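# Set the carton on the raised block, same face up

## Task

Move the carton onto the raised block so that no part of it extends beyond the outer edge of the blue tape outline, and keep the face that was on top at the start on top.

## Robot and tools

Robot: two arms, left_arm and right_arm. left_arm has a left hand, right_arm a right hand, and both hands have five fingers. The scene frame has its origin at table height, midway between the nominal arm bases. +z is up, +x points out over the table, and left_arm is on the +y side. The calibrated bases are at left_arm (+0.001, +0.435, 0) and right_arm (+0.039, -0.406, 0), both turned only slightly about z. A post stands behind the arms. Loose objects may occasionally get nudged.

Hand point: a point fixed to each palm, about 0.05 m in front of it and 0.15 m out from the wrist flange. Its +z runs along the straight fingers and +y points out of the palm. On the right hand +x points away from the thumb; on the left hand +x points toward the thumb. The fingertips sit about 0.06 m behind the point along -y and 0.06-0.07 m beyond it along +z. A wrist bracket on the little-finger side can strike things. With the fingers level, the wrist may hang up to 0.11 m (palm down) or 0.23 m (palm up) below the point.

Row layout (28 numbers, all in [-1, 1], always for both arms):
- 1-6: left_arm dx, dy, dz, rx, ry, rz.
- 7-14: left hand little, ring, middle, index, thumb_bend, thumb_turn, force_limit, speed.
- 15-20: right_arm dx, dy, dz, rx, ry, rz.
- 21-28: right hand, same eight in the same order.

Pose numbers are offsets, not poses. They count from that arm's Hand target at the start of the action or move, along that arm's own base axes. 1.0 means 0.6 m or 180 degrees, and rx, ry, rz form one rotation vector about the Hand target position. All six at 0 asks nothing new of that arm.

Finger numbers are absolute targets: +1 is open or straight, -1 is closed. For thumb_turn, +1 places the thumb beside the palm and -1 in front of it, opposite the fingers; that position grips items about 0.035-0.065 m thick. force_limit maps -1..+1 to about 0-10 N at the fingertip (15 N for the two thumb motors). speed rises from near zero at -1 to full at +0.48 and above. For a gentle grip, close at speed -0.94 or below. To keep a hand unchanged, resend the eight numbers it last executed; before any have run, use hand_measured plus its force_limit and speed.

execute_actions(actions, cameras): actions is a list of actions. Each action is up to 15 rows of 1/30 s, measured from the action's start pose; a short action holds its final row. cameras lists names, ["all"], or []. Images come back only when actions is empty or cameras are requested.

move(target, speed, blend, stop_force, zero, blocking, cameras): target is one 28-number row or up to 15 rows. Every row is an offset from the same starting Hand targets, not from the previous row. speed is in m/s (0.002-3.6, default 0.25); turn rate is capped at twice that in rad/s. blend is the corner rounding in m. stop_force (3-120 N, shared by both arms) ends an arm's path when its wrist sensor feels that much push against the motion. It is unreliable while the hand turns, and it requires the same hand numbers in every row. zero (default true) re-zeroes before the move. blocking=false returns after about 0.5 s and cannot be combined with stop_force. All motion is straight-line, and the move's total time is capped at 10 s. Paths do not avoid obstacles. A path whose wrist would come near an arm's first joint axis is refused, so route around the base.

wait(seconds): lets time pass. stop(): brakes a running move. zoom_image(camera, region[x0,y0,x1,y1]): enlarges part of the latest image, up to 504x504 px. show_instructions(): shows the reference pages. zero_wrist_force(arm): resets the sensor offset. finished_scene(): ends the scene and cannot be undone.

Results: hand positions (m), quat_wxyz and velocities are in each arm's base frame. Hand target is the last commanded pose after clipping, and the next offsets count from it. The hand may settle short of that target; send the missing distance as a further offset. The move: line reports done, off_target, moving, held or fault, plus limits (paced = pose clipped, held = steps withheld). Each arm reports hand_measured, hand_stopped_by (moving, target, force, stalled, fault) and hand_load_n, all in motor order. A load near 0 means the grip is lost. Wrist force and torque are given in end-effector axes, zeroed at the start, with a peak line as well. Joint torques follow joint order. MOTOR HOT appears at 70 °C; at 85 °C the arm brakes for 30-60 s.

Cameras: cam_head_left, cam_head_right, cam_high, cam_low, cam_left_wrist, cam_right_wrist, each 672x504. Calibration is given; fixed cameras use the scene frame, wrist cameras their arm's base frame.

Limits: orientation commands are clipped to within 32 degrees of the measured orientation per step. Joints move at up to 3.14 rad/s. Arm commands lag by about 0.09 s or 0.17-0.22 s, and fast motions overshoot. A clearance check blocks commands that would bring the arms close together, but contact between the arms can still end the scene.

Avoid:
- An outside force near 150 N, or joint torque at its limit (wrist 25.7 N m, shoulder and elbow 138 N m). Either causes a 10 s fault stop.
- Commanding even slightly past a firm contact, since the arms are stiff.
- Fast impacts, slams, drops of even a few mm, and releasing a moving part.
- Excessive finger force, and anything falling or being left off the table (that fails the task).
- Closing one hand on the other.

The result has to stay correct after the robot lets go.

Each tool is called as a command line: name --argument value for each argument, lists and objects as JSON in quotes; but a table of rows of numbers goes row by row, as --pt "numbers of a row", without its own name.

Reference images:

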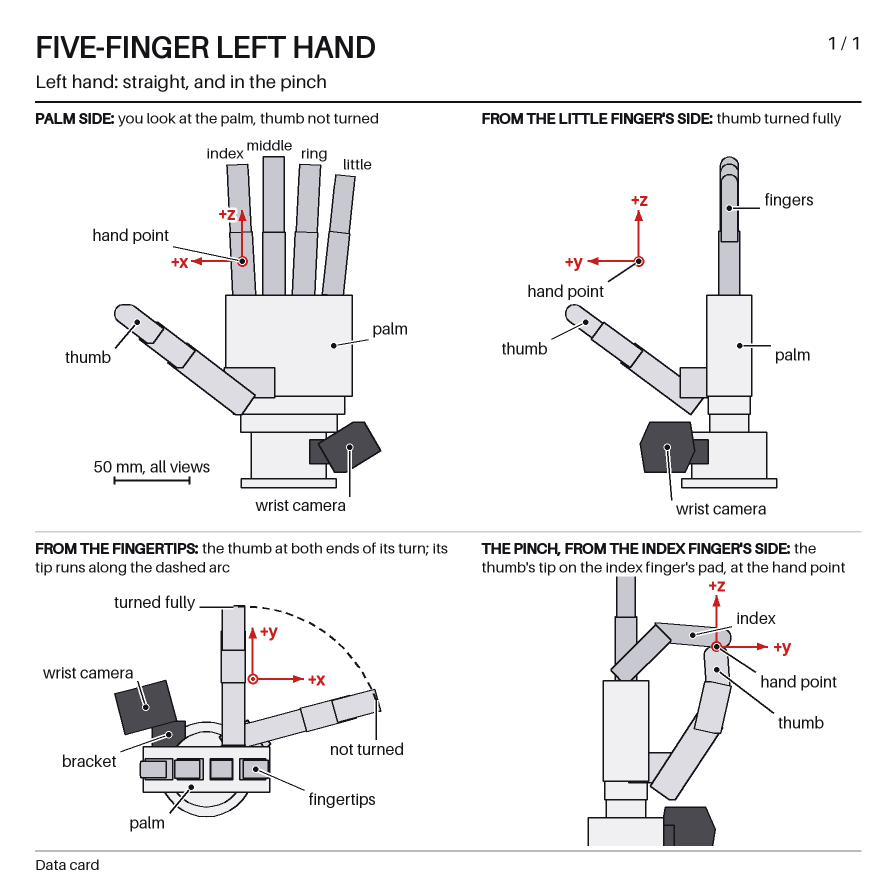

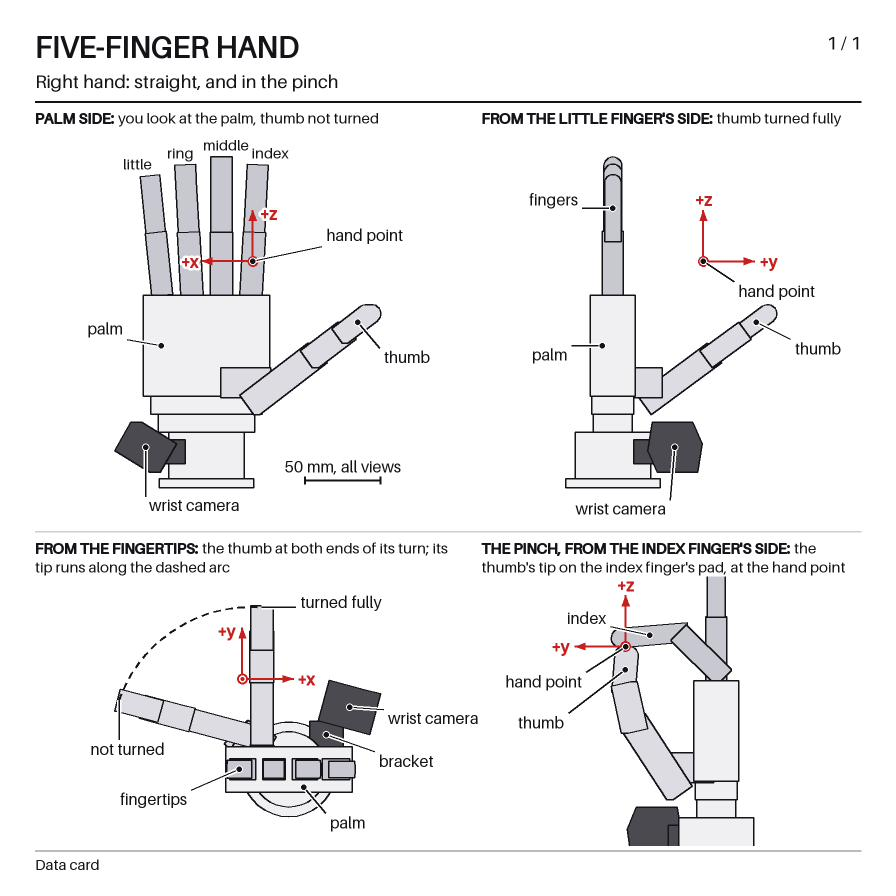

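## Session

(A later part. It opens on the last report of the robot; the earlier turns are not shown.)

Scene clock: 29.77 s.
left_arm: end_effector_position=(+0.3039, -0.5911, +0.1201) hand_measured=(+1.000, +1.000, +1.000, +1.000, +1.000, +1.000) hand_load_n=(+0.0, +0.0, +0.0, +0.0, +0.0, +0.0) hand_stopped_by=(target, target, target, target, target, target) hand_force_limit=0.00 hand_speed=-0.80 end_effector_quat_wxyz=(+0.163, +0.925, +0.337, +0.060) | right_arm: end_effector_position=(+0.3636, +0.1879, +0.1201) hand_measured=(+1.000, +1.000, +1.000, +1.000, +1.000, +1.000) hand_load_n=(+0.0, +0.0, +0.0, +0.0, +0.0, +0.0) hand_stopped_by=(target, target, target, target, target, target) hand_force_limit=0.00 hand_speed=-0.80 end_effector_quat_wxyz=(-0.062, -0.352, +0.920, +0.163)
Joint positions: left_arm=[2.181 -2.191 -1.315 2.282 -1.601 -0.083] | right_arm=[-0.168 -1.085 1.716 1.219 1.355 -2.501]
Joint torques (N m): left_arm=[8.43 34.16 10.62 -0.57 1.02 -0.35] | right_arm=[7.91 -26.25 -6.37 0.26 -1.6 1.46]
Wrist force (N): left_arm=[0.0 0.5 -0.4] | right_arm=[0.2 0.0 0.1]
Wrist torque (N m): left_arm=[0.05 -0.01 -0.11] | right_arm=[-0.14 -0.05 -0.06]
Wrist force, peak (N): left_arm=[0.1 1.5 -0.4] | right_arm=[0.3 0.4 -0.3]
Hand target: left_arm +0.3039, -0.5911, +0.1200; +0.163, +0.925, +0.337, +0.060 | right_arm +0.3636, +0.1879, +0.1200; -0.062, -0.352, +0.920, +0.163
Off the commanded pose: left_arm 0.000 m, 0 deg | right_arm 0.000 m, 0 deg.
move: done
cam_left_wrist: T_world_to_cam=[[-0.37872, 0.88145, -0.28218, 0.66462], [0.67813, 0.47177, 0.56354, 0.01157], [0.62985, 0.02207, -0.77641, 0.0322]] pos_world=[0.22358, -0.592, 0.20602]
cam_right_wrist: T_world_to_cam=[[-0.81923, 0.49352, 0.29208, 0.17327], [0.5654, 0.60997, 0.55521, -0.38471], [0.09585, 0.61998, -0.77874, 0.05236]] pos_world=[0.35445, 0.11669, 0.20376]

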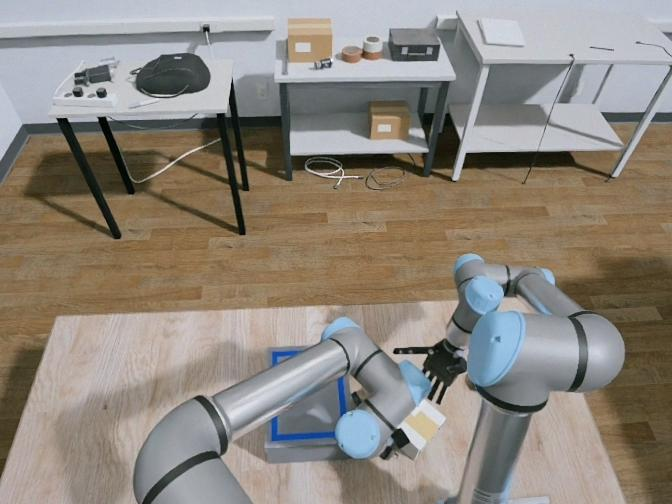

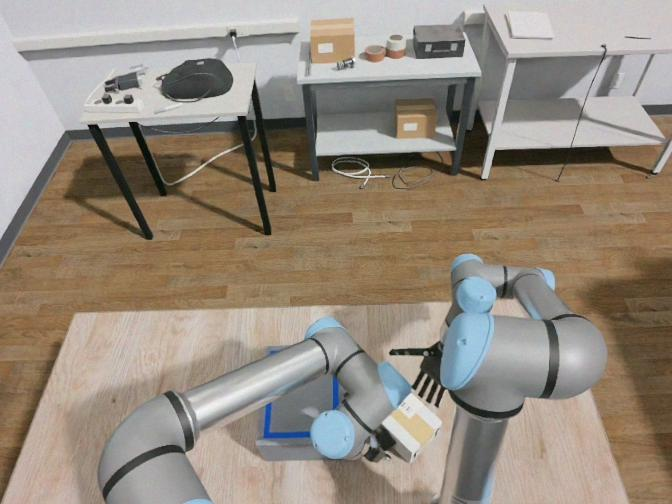

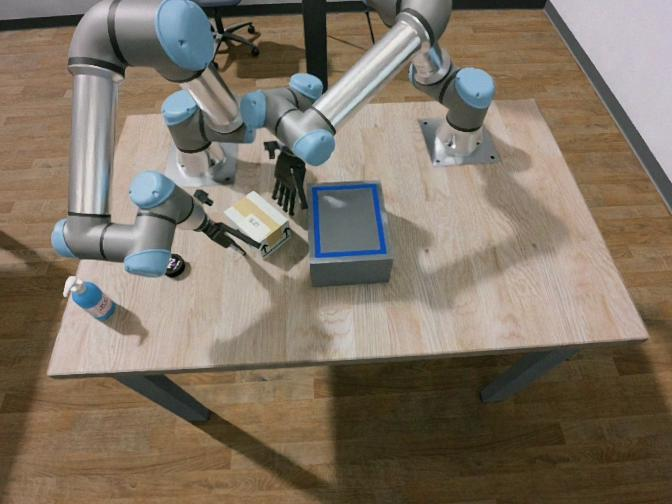

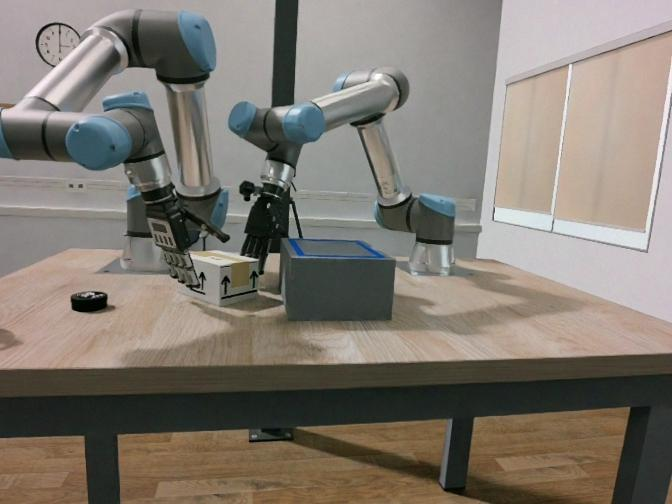

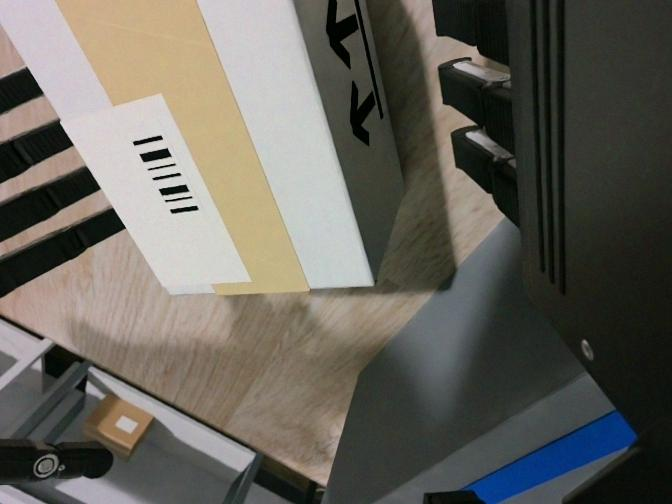

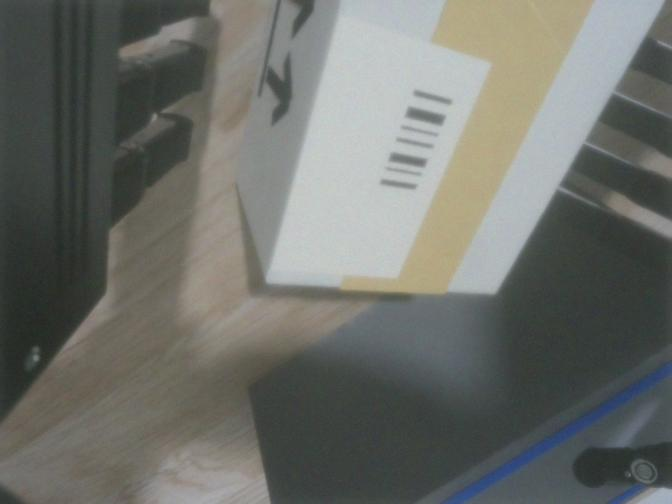

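move --pt "0.0428 -0.0511 0 0 0 0 1 1 1 1 1 1 0 -0.8 -0.0446 0.0496 0 0 0 0 1 1 1 1 1 1 0 -0.8" --speed 0.012 --stop_force 4 --cameras '["all"]'

Scene clock: 33.70 s.
left_arm: end_effector_position=(+0.3219, -0.6125, +0.1200) hand_measured=(+1.000, +1.000, +1.000, +1.000, +1.000, +1.000) hand_load_n=(+0.0, +0.0, +0.5, +0.0, +0.0, +0.0) hand_stopped_by=(target, target, target, target, target, target) hand_force_limit=0.00 hand_speed=-0.80 end_effector_quat_wxyz=(+0.163, +0.925, +0.337, +0.060) | right_arm: end_effector_position=(+0.3449, +0.2086, +0.1200) hand_measured=(+1.000, +1.000, +1.000, +1.000, +1.000, +1.000) hand_load_n=(+0.0, +0.0, +0.0, +0.0, +0.0, +0.0) hand_stopped_by=(target, target, target, target, target, target) hand_force_limit=0.00 hand_speed=-0.80 end_effector_quat_wxyz=(-0.062, -0.352, +0.920, +0.163)
Joint positions: left_arm=[2.186 -2.255 -1.207 2.238 -1.6 -0.078] | right_arm=[-0.125 -1.116 1.763 1.193 1.344 -2.458]
Joint torques (N m): left_arm=[-4.62 52.44 11.63 0.23 -0.27 -0.91] | right_arm=[-9 -22.97 -20.24 6.34 0.38 -1.22]
Wrist force (N): left_arm=[-0.7 -0.9 -2.4] | right_arm=[-0.3 -2.4 -2.7]
Wrist torque (N m): left_arm=[0.47 -0.05 -0.08] | right_arm=[0.24 0.04 -0.08]
Wrist force, peak (N): left_arm=[0.1 -7.0 -5.4] | right_arm=[-0.1 -8.3 -5.4]
Hand target: left_arm +0.3219, -0.6125, +0.1200; +0.163, +0.925, +0.337, +0.060 (not the last commanded pose) | right_arm +0.3449, +0.2086, +0.1200; -0.062, -0.352, +0.920, +0.163 (not the last commanded pose)
Off the commanded pose: left_arm 0.012 m, 0 deg | right_arm 0.012 m, 0 deg.
move: contact (left_arm, right_arm)
cam_left_wrist: T_world_to_cam=[[-0.37875, 0.88145, -0.28215, 0.69036], [0.67817, 0.47177, 0.56348, 0.00957], [0.62979, 0.02207, -0.77645, 0.02129]] pos_world=[0.24158, -0.6135, 0.20592]
cam_right_wrist: T_world_to_cam=[[-0.81923, 0.49352, 0.29208, 0.14785], [0.5654, 0.60997, 0.55521, -0.38677], [0.09585, 0.61998, -0.77874, 0.04123]] pos_world=[0.33585, 0.13739, 0.20366]

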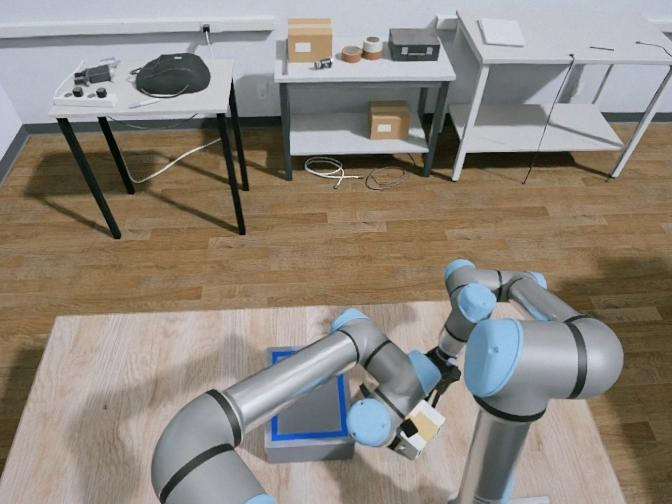

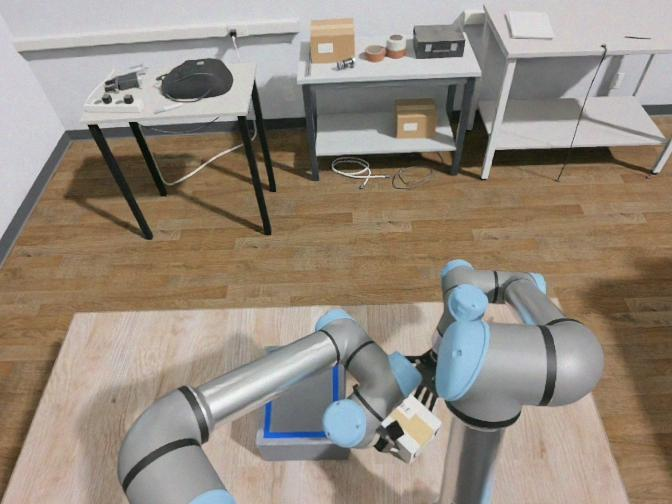

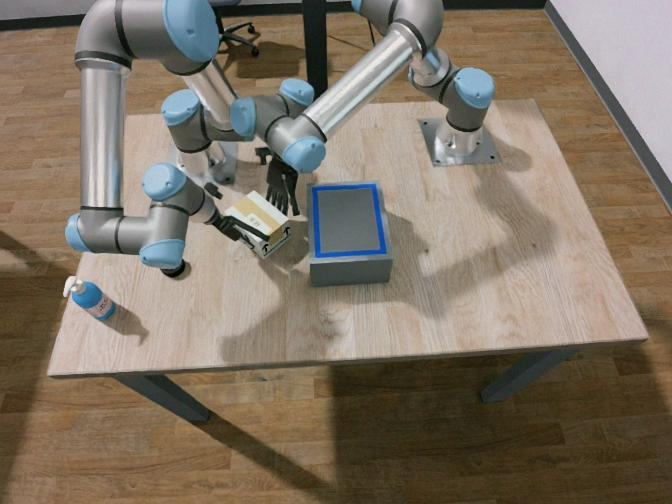

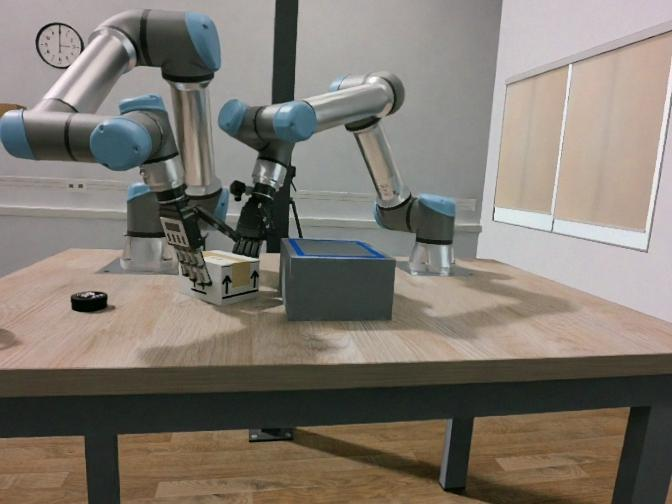

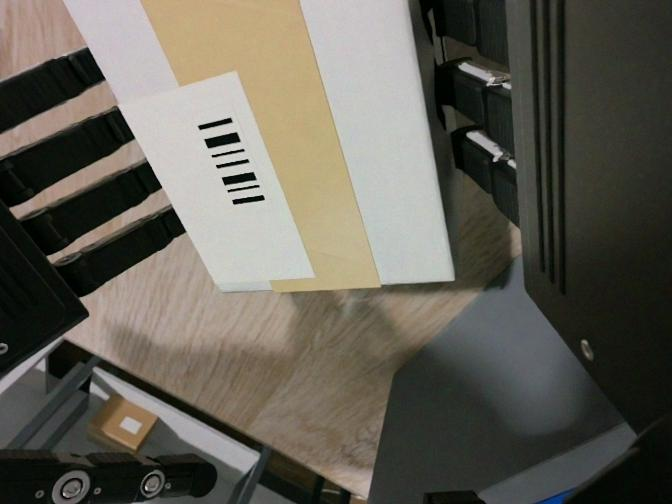

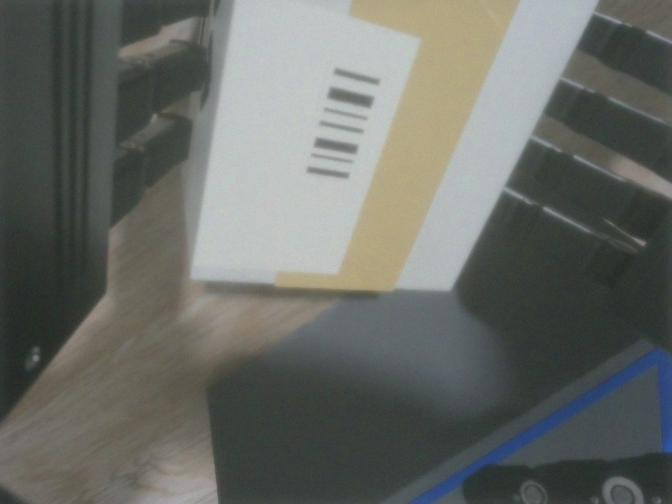

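move --pt "0.0107 -0.0128 0 0 0 0 1 1 1 1 1 1 0 -0.8 -0.0111 0.0124 0 0 0 0 1 1 1 1 1 1 0 -0.8" --speed 0.003 --stop_force 15 --zero false --cameras '[]'

Scene clock: 39.37 s.
left_arm: end_effector_position=(+0.3223, -0.6132, +0.1200) hand_measured=(+1.000, +1.000, +1.000, +1.000, +1.000, +1.000) hand_load_n=(+0.0, +0.0, +1.5, +0.0, +0.0, +0.5) hand_stopped_by=(target, target, target, target, target, target) hand_force_limit=0.00 hand_speed=-0.80 end_effector_quat_wxyz=(+0.163, +0.925, +0.337, +0.060) | right_arm: end_effector_position=(+0.3444, +0.2092, +0.1199) hand_measured=(+1.000, +1.000, +1.000, +1.000, +1.000, +1.000) hand_load_n=(+0.0, +0.0, +1.5, +0.0, +0.0, +0.0) hand_stopped_by=(target, target, target, target, target, target) hand_force_limit=0.00 hand_speed=-0.80 end_effector_quat_wxyz=(-0.062, -0.352, +0.920, +0.163)
Joint positions: left_arm=[2.186 -2.257 -1.204 2.237 -1.6 -0.078] | right_arm=[-0.124 -1.116 1.764 1.192 1.344 -2.457]
Joint torques (N m): left_arm=[4.08 52.81 15.33 3.44 0.32 -0.65] | right_arm=[-4.2 -20.43 -16 7.58 -1.08 -0.88]
Wrist force (N): left_arm=[0.7 -10.6 -7.6] | right_arm=[-0.5 -12.9 -10.2]
Wrist torque (N m): left_arm=[0.92 -0.21 0.22] | right_arm=[0.69 0.23 -0.39]
Wrist force, peak (N): left_arm=[1.4 -14.1 -9.6] | right_arm=[0.4 -14.9 -10.4]
Hand target: left_arm +0.3223, -0.6132, +0.1200; +0.163, +0.925, +0.337, +0.060 (not the last commanded pose) | right_arm +0.3444, +0.2092, +0.1199; -0.062, -0.352, +0.920, +0.163 (not the last commanded pose)
Off the commanded pose: left_arm 0.009 m, 0 deg | right_arm 0.009 m, 0 deg.
move: contact (left_arm, right_arm)

move --pt "0 0 0 0 0 0 0.6 0.6 1 0.6 1 1 -0.4 -0.94 0 0 0 0 0 0 0.6 0.6 1 0.6 1 1 -0.4 -0.94" --cameras '["cam_left_wrist","cam_right_wrist"]'

Scene clock: 42.10 s.
left_arm: end_effector_position=(+0.3223, -0.6131, +0.1200) hand_measured=(+0.928, +0.978, +1.000, +0.978, +1.000, +1.000) hand_load_n=(+5.5, +3.0, +1.5, +4.5, +0.0, +0.0) hand_stopped_by=(force, force, target, force, target, target) hand_force_limit=-0.40 hand_speed=-0.94 end_effector_quat_wxyz=(+0.163, +0.925, +0.337, +0.060) | right_arm: end_effector_position=(+0.3444, +0.2091, +0.1199) hand_measured=(+0.928, +0.978, +1.000, +0.974, +1.000, +1.000) hand_load_n=(+5.0, +3.0, +1.0, +4.5, +0.0, +0.0) hand_stopped_by=(force, force, target, force, target, target) hand_force_limit=-0.40 hand_speed=-0.94 end_effector_quat_wxyz=(-0.062, -0.352, +0.920, +0.163)
Joint positions: left_arm=[2.186 -2.257 -1.204 2.237 -1.6 -0.078] | right_arm=[-0.124 -1.116 1.764 1.192 1.344 -2.457]
Joint torques (N m): left_arm=[-1.9 52.68 20.96 2.77 0.52 -0.75] | right_arm=[-1.65 -21.35 -13.06 7.33 -3.18 -1.06]
Wrist force (N): left_arm=[0.5 -17.9 -7.0] | right_arm=[-0.6 -19.3 -8.6]
Wrist torque (N m): left_arm=[0.83 -0.20 0.49] | right_arm=[0.62 0.17 -0.68]
Wrist force, peak (N): left_arm=[0.6 -18.3 -6.7] | right_arm=[-0.8 -19.7 -8.7]
Hand target: left_arm +0.3223, -0.6132, +0.1200; +0.163, +0.925, +0.337, +0.060 | right_arm +0.3444, +0.2092, +0.1199; -0.062, -0.352, +0.920, +0.163
Off the commanded pose: left_arm 0.000 m, 0 deg | right_arm 0.000 m, 0 deg.
move: done
cam_left_wrist: T_world_to_cam=[[-0.37867, 0.88154, -0.28194, 0.69104], [0.67826, 0.47158, 0.56354, 0.00943], [0.62974, 0.02217, -0.77649, 0.02113]] pos_world=[0.24198, -0.6141, 0.20592]
cam_right_wrist: T_world_to_cam=[[-0.81917, 0.49366, 0.29199, 0.14713], [0.56546, 0.60998, 0.55514, -0.38686], [0.09594, 0.61986, -0.77882, 0.04091]] pos_world=[0.33535, 0.13799, 0.20366]

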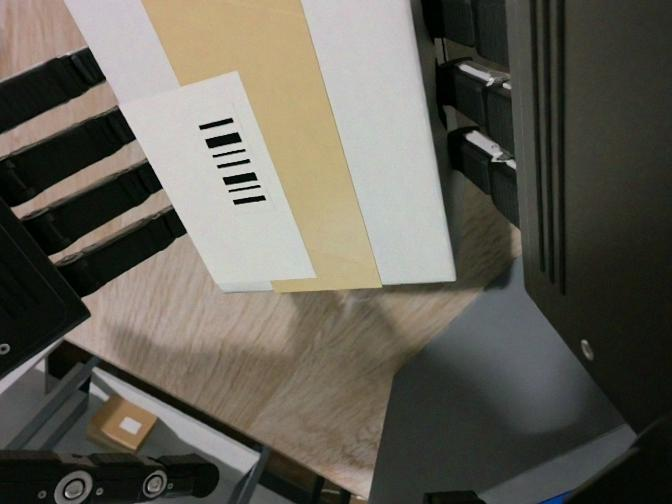

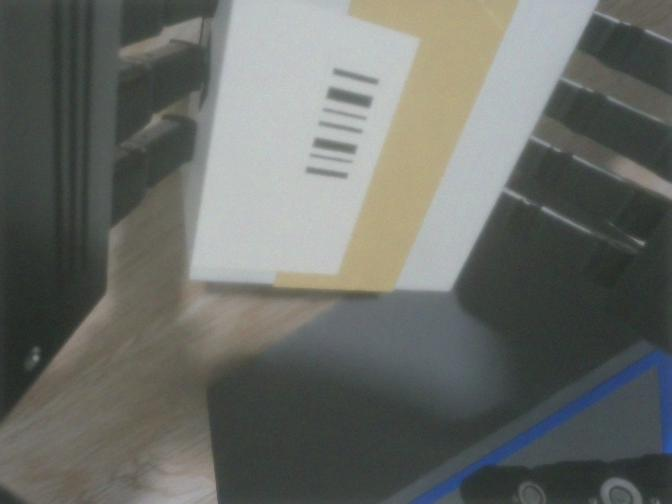

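move --pt "0 0 0.0133 0 0 0 0.6 0.6 1 0.6 1 1 -0.4 -0.94 0 0 0.0133 0 0 0 0.6 0.6 1 0.6 1 1 -0.4 -0.94" --speed 0.02 --cameras '["cam_low","cam_left_wrist","cam_right_wrist"]'

zoom_image --camera "cam_low" --region '[160, 230, 290, 320]'

Scene clock: 43.37 s.
left_arm: end_effector_position=(+0.3223, -0.6132, +0.1279) hand_measured=(+0.928, +0.978, +1.000, +0.978, +1.000, +1.000) hand_load_n=(+4.5, +3.0, +1.5, +4.0, +0.0, +0.0) hand_stopped_by=(force, force, target, force, target, target) hand_force_limit=-0.40 hand_speed=-0.94 end_effector_quat_wxyz=(+0.163, +0.925, +0.337, +0.060) | right_arm: end_effector_position=(+0.3444, +0.2092, +0.1278) hand_measured=(+0.928, +0.978, +1.000, +0.974, +1.000, +1.000) hand_load_n=(+5.0, +3.0, +1.0, +4.0, +0.0, +0.0) hand_stopped_by=(force, force, target, force, target, target) hand_force_limit=-0.40 hand_speed=-0.94 end_effector_quat_wxyz=(-0.062, -0.352, +0.920, +0.163)
Joint positions: left_arm=[2.186 -2.25 -1.193 2.22 -1.6 -0.078] | right_arm=[-0.124 -1.128 1.757 1.211 1.344 -2.457]
Joint torques (N m): left_arm=[-2.51 56.19 31.49 2.25 0.55 -0.43] | right_arm=[3.8 -43.31 -15.42 9.72 -4.2 -0.7]
Wrist force (N): left_arm=[-0.5 -18.2 -4.5] | right_arm=[-0.6 -20.0 -4.1]
Wrist torque (N m): left_arm=[0.66 -0.09 0.41] | right_arm=[0.33 0.11 -0.70]
Wrist force, peak (N): left_arm=[0.6 -18.5 -6.8] | right_arm=[-1.1 -19.8 -8.7]
Hand target: left_arm +0.3223, -0.6132, +0.1280; +0.163, +0.925, +0.337, +0.060 | right_arm +0.3444, +0.2092, +0.1279; -0.062, -0.352, +0.920, +0.163
Off the commanded pose: left_arm 0.000 m, 0 deg | right_arm 0.000 m, 0 deg.
move: done
cam_left_wrist: T_world_to_cam=[[-0.37862, 0.88155, -0.28201, 0.69327], [0.67829, 0.47158, 0.5635, 0.00498], [0.62974, 0.02207, -0.77649, 0.0272]] pos_world=[0.24198, -0.6141, 0.21382]
cam_right_wrist: T_world_to_cam=[[-0.81915, 0.49368, 0.29201, 0.1448], [0.5655, 0.60995, 0.55513, -0.39125], [0.09594, 0.61986, -0.77882, 0.04706]] pos_world=[0.33535, 0.13799, 0.21156]

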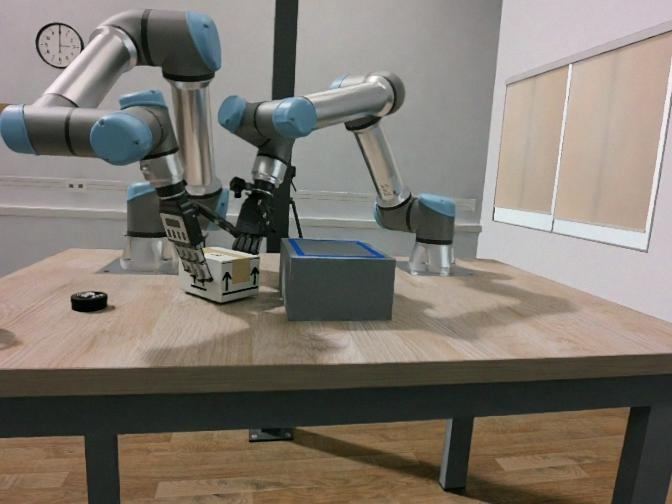

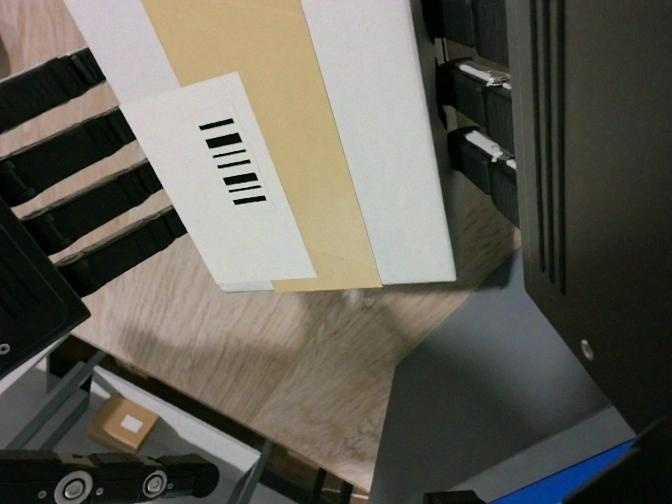

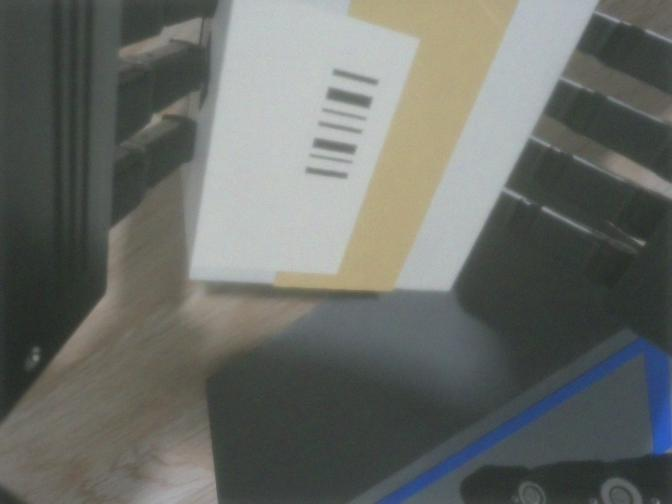

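Scaled by 3.877.

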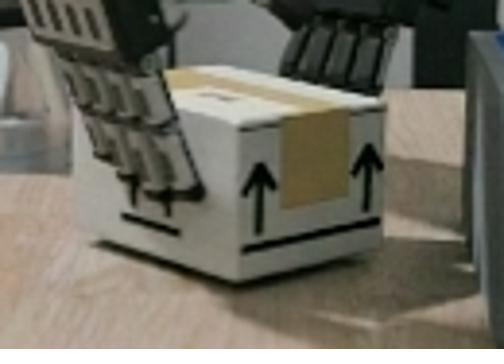

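move --pt "0 0 0.1 0 0 0 0.6 0.6 1 0.6 1 1 -0.4 -0.94 0 0 0.1 0 0 0 0.6 0.6 1 0.6 1 1 -0.4 -0.94" --speed 0.03 --cameras '["cam_low","cam_left_wrist"]'

Scene clock: 48.10 s.
left_arm: end_effector_position=(+0.3223, -0.6132, +0.1879) hand_measured=(+0.928, +0.978, +1.000, +0.978, +1.000, +1.000) hand_load_n=(+4.0, +2.5, +1.5, +4.0, +0.0, +0.0) hand_stopped_by=(force, force, target, force, target, target) hand_force_limit=-0.40 hand_speed=-0.94 end_effector_quat_wxyz=(+0.163, +0.925, +0.337, +0.060) | right_arm: end_effector_position=(+0.3444, +0.2092, +0.1878) hand_measured=(+0.928, +0.978, +1.000, +0.974, +1.000, +1.000) hand_load_n=(+5.0, +2.5, +1.0, +3.5, +0.0, +0.0) hand_stopped_by=(force, force, target, force, target, target) hand_force_limit=-0.40 hand_speed=-0.94 end_effector_quat_wxyz=(-0.062, -0.352, +0.920, +0.163)
Joint positions: left_arm=[2.186 -2.214 -1.097 2.087 -1.6 -0.078] | right_arm=[-0.124 -1.203 1.69 1.353 1.343 -2.457]
Joint torques (N m): left_arm=[-4.35 53.78 29.29 1.57 1.3 0.66] | right_arm=[10.87 -42.92 -18.77 8.97 -3.48 0.67]
Wrist force (N): left_arm=[0.4 -15.5 -3.7] | right_arm=[0.3 -17.4 -3.1]
Wrist torque (N m): left_arm=[0.75 -0.15 0.39] | right_arm=[0.42 0.02 -0.56]
Wrist force, peak (N): left_arm=[-0.4 -18.4 -4.7] | right_arm=[-0.6 -20.4 -4.2]
Hand target: left_arm +0.3223, -0.6132, +0.1880; +0.163, +0.925, +0.337, +0.060 | right_arm +0.3444, +0.2092, +0.1879; -0.062, -0.352, +0.920, +0.163
Off the commanded pose: left_arm 0.000 m, 0 deg | right_arm 0.000 m, 0 deg.
move: done
cam_left_wrist: T_world_to_cam=[[-0.37862, 0.88155, -0.28201, 0.71019], [0.67829, 0.47158, 0.5635, -0.02883], [0.62974, 0.02207, -0.77649, 0.07379]] pos_world=[0.24198, -0.6141, 0.27382]

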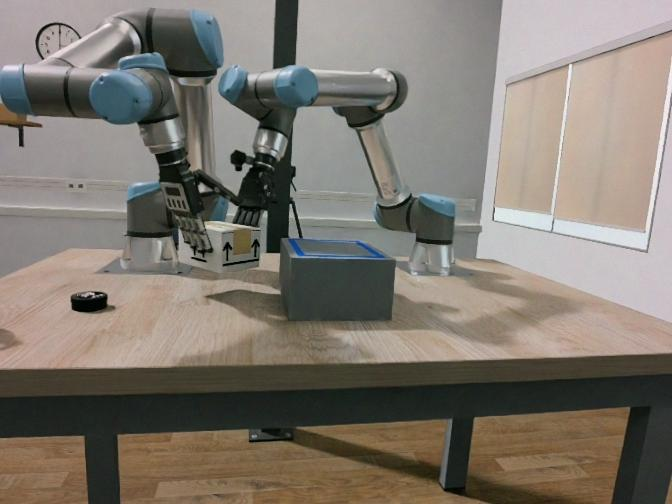

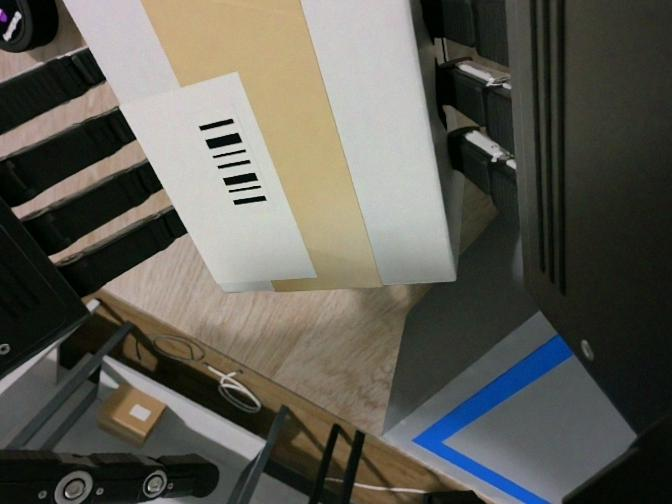

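move --pt "0 0 0.1333 0 0 0 0.6 0.6 1 0.6 1 1 -0.4 -0.94 0 0 0.1333 0 0 0 0.6 0.6 1 0.6 1 1 -0.4 -0.94" --speed 0.04 --cameras '["cam_low","cam_high"]'

Scene clock: 50.93 s.
left_arm: end_effector_position=(+0.3223, -0.6132, +0.2679) hand_measured=(+0.928, +0.978, +1.000, +0.978, +1.000, +1.000) hand_load_n=(+2.5, +2.0, +1.0, +3.5, +0.0, +0.0) hand_stopped_by=(force, force, target, force, target, target) hand_force_limit=-0.40 hand_speed=-0.94 end_effector_quat_wxyz=(+0.163, +0.925, +0.337, +0.060) | right_arm: end_effector_position=(+0.3444, +0.2092, +0.2678) hand_measured=(+0.928, +0.978, +1.000, +0.974, +1.000, +1.000) hand_load_n=(+5.0, +2.5, +1.0, +2.5, -0.5, +0.0) hand_stopped_by=(force, force, target, force, target, target) hand_force_limit=-0.40 hand_speed=-0.94 end_effector_quat_wxyz=(-0.062, -0.352, +0.920, +0.163)
Joint positions: left_arm=[2.186 -2.198 -0.918 1.893 -1.6 -0.078] | right_arm=[-0.124 -1.275 1.568 1.546 1.343 -2.457]
Joint torques (N m): left_arm=[5.16 36.56 28.91 0.76 0.86 -0.49] | right_arm=[2.3 -41.92 -22.29 8.61 -2.17 0.09]
Wrist force (N): left_arm=[1.4 -13.1 -2.7] | right_arm=[1.1 -14.5 -3.0]
Wrist torque (N m): left_arm=[0.68 -0.16 0.35] | right_arm=[0.44 0.05 -0.46]
Wrist force, peak (N): left_arm=[0.7 -15.8 -3.4] | right_arm=[0.2 -17.7 -3.4]
Hand target: left_arm +0.3223, -0.6132, +0.2680; +0.163, +0.925, +0.337, +0.060 | right_arm +0.3444, +0.2092, +0.2679; -0.062, -0.352, +0.920, +0.163
Off the commanded pose: left_arm 0.000 m, 0 deg | right_arm 0.000 m, 0 deg.
move: done
Images, in order (width x height): cam_high 672x504, cam_low 672x504.

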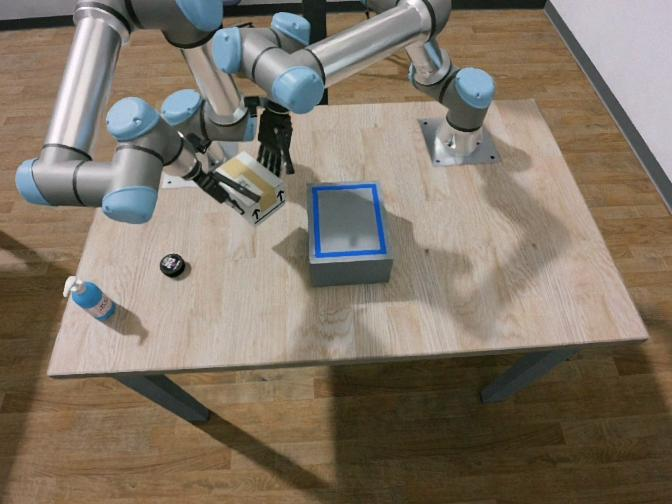

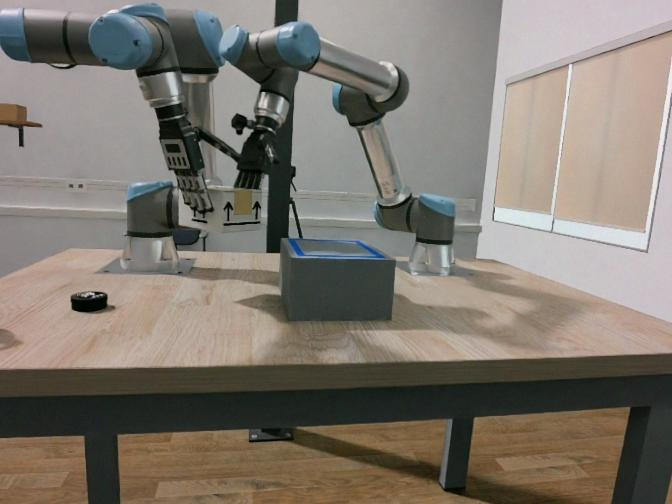

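move --pt "0.00593 -0.00248 0 0 0 -0.02778 0.6 0.6 1 0.6 1 1 -0.4 -0.94 0.00082 -0.00602 0 0 0 -0.02778 0.6 0.6 1 0.6 1 1 -0.4 -0.94" --speed 0.03 --cameras '["cam_left_wrist","cam_right_wrist"]'

Scene clock: 55.23 s.
left_arm: end_effector_position=(+0.3259, -0.6146, +0.2680) hand_measured=(+0.928, +0.978, +1.000, +0.978, +1.000, +1.000) hand_load_n=(+4.0, +2.5, +1.5, +5.0, +0.0, +0.0) hand_stopped_by=(force, force, target, force, target, target) hand_force_limit=-0.40 hand_speed=-0.94 end_effector_quat_wxyz=(+0.165, +0.939, +0.296, +0.053) | right_arm: end_effector_position=(+0.3449, +0.2056, +0.2679) hand_measured=(+0.928, +0.978, +1.000, +0.974, +1.000, +1.000) hand_load_n=(+6.0, +3.0, +1.0, +3.5, -0.5, +0.0) hand_stopped_by=(force, force, target, force, target, target) hand_force_limit=-0.40 hand_speed=-0.94 end_effector_quat_wxyz=(-0.055, -0.312, +0.934, +0.165)
Joint positions: left_arm=[2.212 -2.189 -0.933 1.9 -1.561 0.028] | right_arm=[-0.151 -1.305 1.603 1.527 1.328 -2.398]
Joint torques (N m): left_arm=[11.94 52.41 17.12 5.6 2.36 1.4] | right_arm=[-3.67 -40.53 -5.28 3.62 -5.2 1.62]
Wrist force (N): left_arm=[1.9 -19.6 -4.3] | right_arm=[1.3 -21.7 -3.8]
Wrist torque (N m): left_arm=[0.64 -0.26 0.60] | right_arm=[0.25 0.08 -0.64]
Wrist force, peak (N): left_arm=[2.1 -19.8 -4.4] | right_arm=[1.2 -22.0 -4.0]
Hand target: left_arm +0.3259, -0.6146, +0.2680; +0.165, +0.939, +0.296, +0.052 | right_arm +0.3449, +0.2055, +0.2679; -0.055, -0.312, +0.934, +0.165
Off the commanded pose: left_arm 0.000 m, 0 deg | right_arm 0.000 m, 0 deg.
move: done
cam_left_wrist: T_world_to_cam=[[-0.30058, 0.91113, -0.28194, 0.72818], [0.71672, 0.41082, 0.56351, -0.12556], [0.62926, -0.03269, -0.77651, 0.10027]] pos_world=[0.24578, -0.6086, 0.35392]
cam_right_wrist: T_world_to_cam=[[-0.77314, 0.56302, 0.29202, 0.07595], [0.61638, 0.55849, 0.55513, -0.47399], [0.14946, 0.60918, -0.77882, 0.14203]] pos_world=[0.32965, 0.13544, 0.35156]

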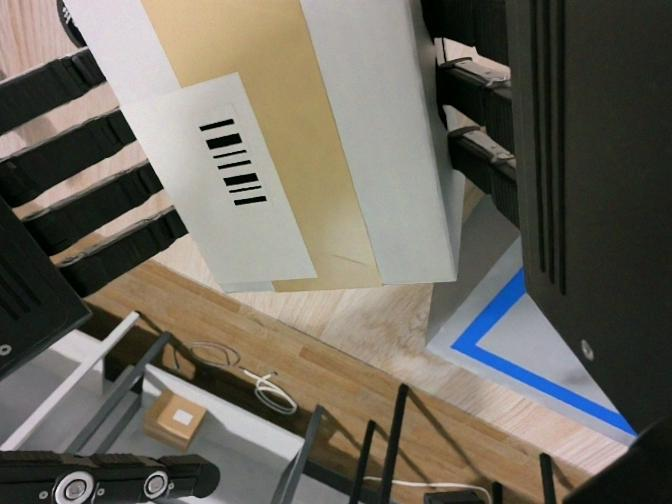

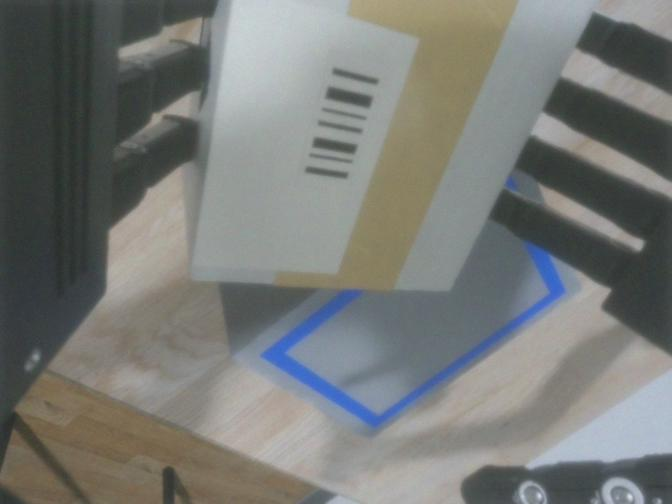

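move --pt "0.00651 -0.00311 0 0 0 -0.03333 0.6 0.6 1 0.6 1 1 -0.4 -0.94 0.0006 -0.0078 0 0 0 -0.03333 0.6 0.6 1 0.6 1 1 -0.4 -0.94" --speed 0.03 --cameras '[]'

Scene clock: 57.90 s.
left_arm: end_effector_position=(+0.3298, -0.6165, +0.2680) hand_measured=(+0.928, +0.978, +1.000, +0.978, +1.000, +1.000) hand_load_n=(+4.0, +3.0, +2.0, +5.0, -0.5, +0.0) hand_stopped_by=(force, force, target, force, target, target) hand_force_limit=-0.40 hand_speed=-0.94 end_effector_quat_wxyz=(+0.168, +0.953, +0.247, +0.044) | right_arm: end_effector_position=(+0.3453, +0.2009, +0.2679) hand_measured=(+0.928, +0.978, +1.000, +0.974, +1.000, +1.000) hand_load_n=(+6.0, +3.5, +1.0, +4.0, +0.0, +0.0) hand_stopped_by=(force, force, target, force, target, target) hand_force_limit=-0.40 hand_speed=-0.94 end_effector_quat_wxyz=(-0.046, -0.263, +0.949, +0.168)
Joint positions: left_arm=[2.243 -2.183 -0.944 1.9 -1.515 0.156] | right_arm=[-0.183 -1.341 1.646 1.504 1.31 -2.325]
Joint torques (N m): left_arm=[11.4 53.08 17.18 2.71 3.02 1.35] | right_arm=[-3 -39.13 -6.21 3.52 -5.61 1.19]
Wrist force (N): left_arm=[1.5 -20.2 -4.8] | right_arm=[0.4 -22.1 -4.2]
Wrist torque (N m): left_arm=[0.70 -0.27 0.63] | right_arm=[0.31 0.21 -0.73]
Wrist force, peak (N): left_arm=[1.3 -21.3 -4.7] | right_arm=[0.5 -23.2 -4.8]
Hand target: left_arm +0.3298, -0.6165, +0.2680; +0.168, +0.953, +0.247, +0.044 | right_arm +0.3453, +0.2009, +0.2679; -0.046, -0.263, +0.949, +0.168
Off the commanded pose: left_arm 0.000 m, 0 deg | right_arm 0.000 m, 0 deg.
move: done

move --pt "0.00515 -0.0031 0 0 0 -0.02778 0.6 0.6 1 0.6 1 1 -0.4 -0.94 -0.00012 -0.00652 0 0 0 -0.02778 0.6 0.6 1 0.6 1 1 -0.4 -0.94" --pt "0.01 -0.00664 0 0 0 -0.05556 0.6 0.6 1 0.6 1 1 -0.4 -0.94 -0.00081 -0.013 0 0 0 -0.05556 0.6 0.6 1 0.6 1 1 -0.4 -0.94" --speed 0.03 --blend 0.002 --cameras '["cam_left_wrist","cam_right_wrist","cam_low"]'

Scene clock: 61.90 s.
left_arm: end_effector_position=(+0.3358, -0.6205, +0.2680) hand_measured=(+0.928, +0.978, +1.000, +0.978, +1.000, +1.000) hand_load_n=(+4.0, +3.0, +2.0, +5.0, +0.0, +0.0) hand_stopped_by=(force, force, target, force, target, target) hand_force_limit=-0.40 hand_speed=-0.94 end_effector_quat_wxyz=(+0.171, +0.971, +0.163, +0.029) | right_arm: end_effector_position=(+0.3448, +0.1931, +0.2679) hand_measured=(+0.928, +0.978, +1.000, +0.974, +1.000, +1.000) hand_load_n=(+6.0, +3.5, +1.0, +4.0, +0.0, +0.5) hand_stopped_by=(force, force, target, force, target, target) hand_force_limit=-0.40 hand_speed=-0.94 end_effector_quat_wxyz=(-0.031, -0.179, +0.968, +0.171)
Joint positions: left_arm=[2.294 -2.19 -0.937 1.88 -1.441 0.369] | right_arm=[-0.236 -1.407 1.717 1.464 1.284 -2.201]
Joint torques (N m): left_arm=[9.23 37.39 30.23 2.26 4.23 1.24] | right_arm=[-3.82 -37.04 -5.86 3.07 -5.92 1.53]
Wrist force (N): left_arm=[1.1 -19.6 -4.7] | right_arm=[0.5 -21.6 -3.9]
Wrist torque (N m): left_arm=[0.77 -0.18 0.58] | right_arm=[0.31 0.11 -0.68]
Wrist force, peak (N): left_arm=[1.4 -20.9 -4.8] | right_arm=[0.6 -22.8 -4.6]
Hand target: left_arm +0.3358, -0.6205, +0.2680; +0.171, +0.971, +0.163, +0.029 | right_arm +0.3448, +0.1931, +0.2679; -0.031, -0.179, +0.968, +0.171
Off the commanded pose: left_arm 0.000 m, 0 deg | right_arm 0.000 m, 0 deg.
move: done
cam_left_wrist: T_world_to_cam=[[-0.03778, 0.95868, -0.28196, 0.67771], [0.80219, 0.19735, 0.56351, -0.29139], [0.59587, -0.2049, -0.77651, -0.00176]] pos_world=[0.26041, -0.59257, 0.35392]
cam_right_wrist: T_world_to_cam=[[-0.58799, 0.75431, 0.29203, -0.01788], [0.74645, 0.36696, 0.55511, -0.47483], [0.31156, 0.54439, -0.77882, 0.10626]] pos_world=[0.31082, 0.12988, 0.35156]
Images, in order (width x height): cam_low 672x504, cam_left_wrist 672x504, cam_right_wrist 672x504.

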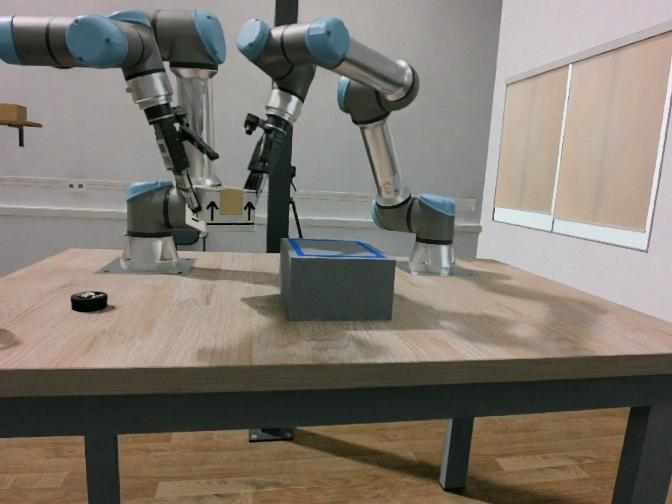

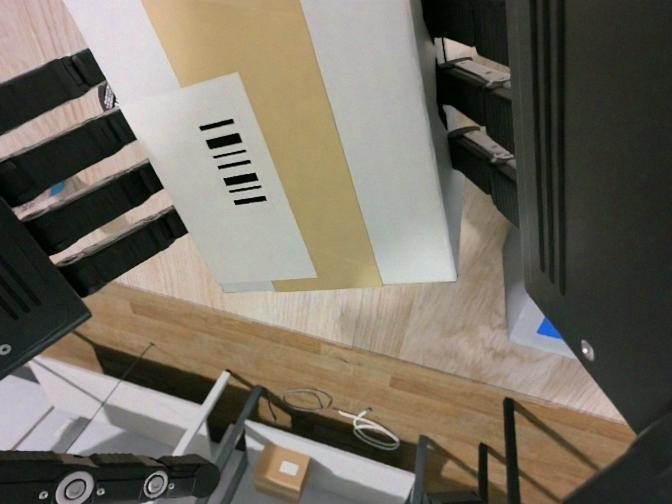

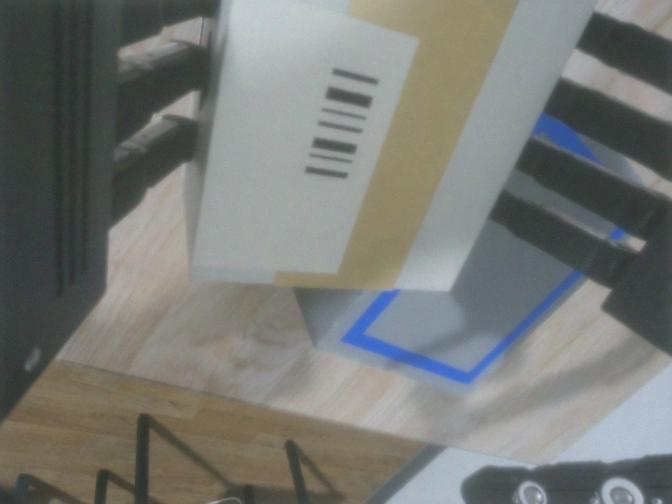

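move --pt "0.00625 -0.00563 0 0 0 -0.03889 0.6 0.6 1 0.6 1 1 -0.4 -0.94 -0.00191 -0.00892 0 0 0 -0.03889 0.6 0.6 1 0.6 1 1 -0.4 -0.94" --pt "0.01176 -0.01199 0 0 0 -0.07778 0.6 0.6 1 0.6 1 1 -0.4 -0.94 -0.00489 -0.01754 0 0 0 -0.07778 0.6 0.6 1 0.6 1 1 -0.4 -0.94" --pt "0.01583 -0.01793 0 0 0 -0.11111 0.6 0.6 1 0.6 1 1 -0.4 -0.94 -0.00826 -0.02459 0 0 0 -0.11111 0.6 0.6 1 0.6 1 1 -0.4 -0.94" --speed 0.03 --blend 0.002 --cameras '["cam_left_wrist","cam_high"]'

Scene clock: 69.43 s.
left_arm: end_effector_position=(+0.3453, -0.6312, +0.2680) hand_measured=(+0.928, +0.978, +1.000, +0.978, +1.000, +1.000) hand_load_n=(+4.5, +2.5, +1.5, +4.0, +0.0, +0.0) hand_stopped_by=(force, force, target, force, target, target) hand_force_limit=-0.40 hand_speed=-0.94 end_effector_quat_wxyz=(+0.173, +0.985, -0.008, -0.001) | right_arm: end_effector_position=(+0.3399, +0.1783, +0.2679) hand_measured=(+0.928, +0.978, +1.000, +0.974, +1.000, +1.000) hand_load_n=(+5.5, +3.0, +1.0, +3.5, +0.0, +0.0) hand_stopped_by=(force, force, target, force, target, target) hand_force_limit=-0.40 hand_speed=-0.94 end_effector_quat_wxyz=(-0.001, -0.008, +0.985, +0.174)
Joint positions: left_arm=[2.377 -2.265 -0.832 1.769 -1.318 0.792] | right_arm=[-0.326 -1.551 1.855 1.389 1.242 -1.933]
Joint torques (N m): left_arm=[4.89 38.79 28.46 0.09 5.99 1.51] | right_arm=[-4.8 -30.45 -8.27 1.95 -6.49 1.35]
Wrist force (N): left_arm=[0.2 -17.9 -4.8] | right_arm=[-0.6 -20.6 -4.4]
Wrist torque (N m): left_arm=[0.89 -0.21 0.46] | right_arm=[0.38 0.23 -0.73]
Wrist force, peak (N): left_arm=[0.9 -21.1 -5.0] | right_arm=[-0.1 -23.3 -4.7]
Hand target: left_arm +0.3453, -0.6313, +0.2680; +0.173, +0.985, -0.008, -0.001 | right_arm +0.3398, +0.1783, +0.2679; -0.001, -0.008, +0.985, +0.174
Off the commanded pose: left_arm 0.000 m, 0 deg | right_arm 0.000 m, 0 deg.
move: done
cam_left_wrist: T_world_to_cam=[[0.29237, 0.91378, -0.28201, 0.54612], [0.82134, -0.08889, 0.56348, -0.48414], [0.48982, -0.39637, -0.77651, -0.09388]] pos_world=[0.28396, -0.57928, 0.35392]
Images, in order (width x height): cam_high 672x504, cam_left_wrist 672x504.

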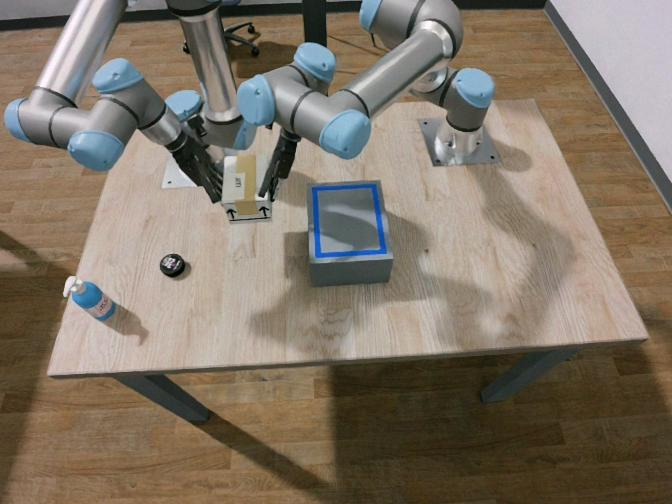

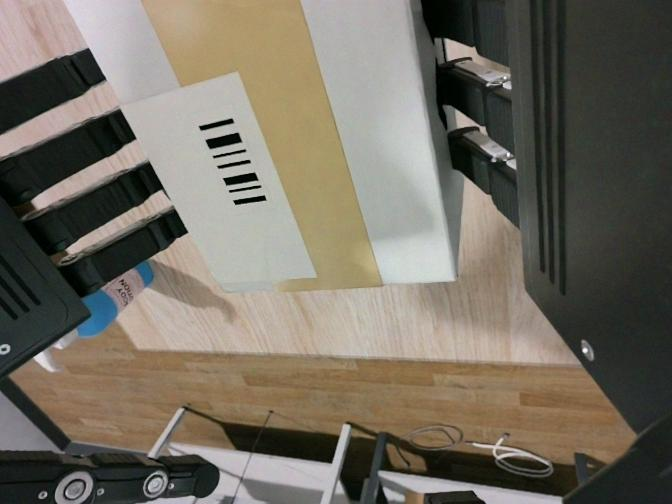

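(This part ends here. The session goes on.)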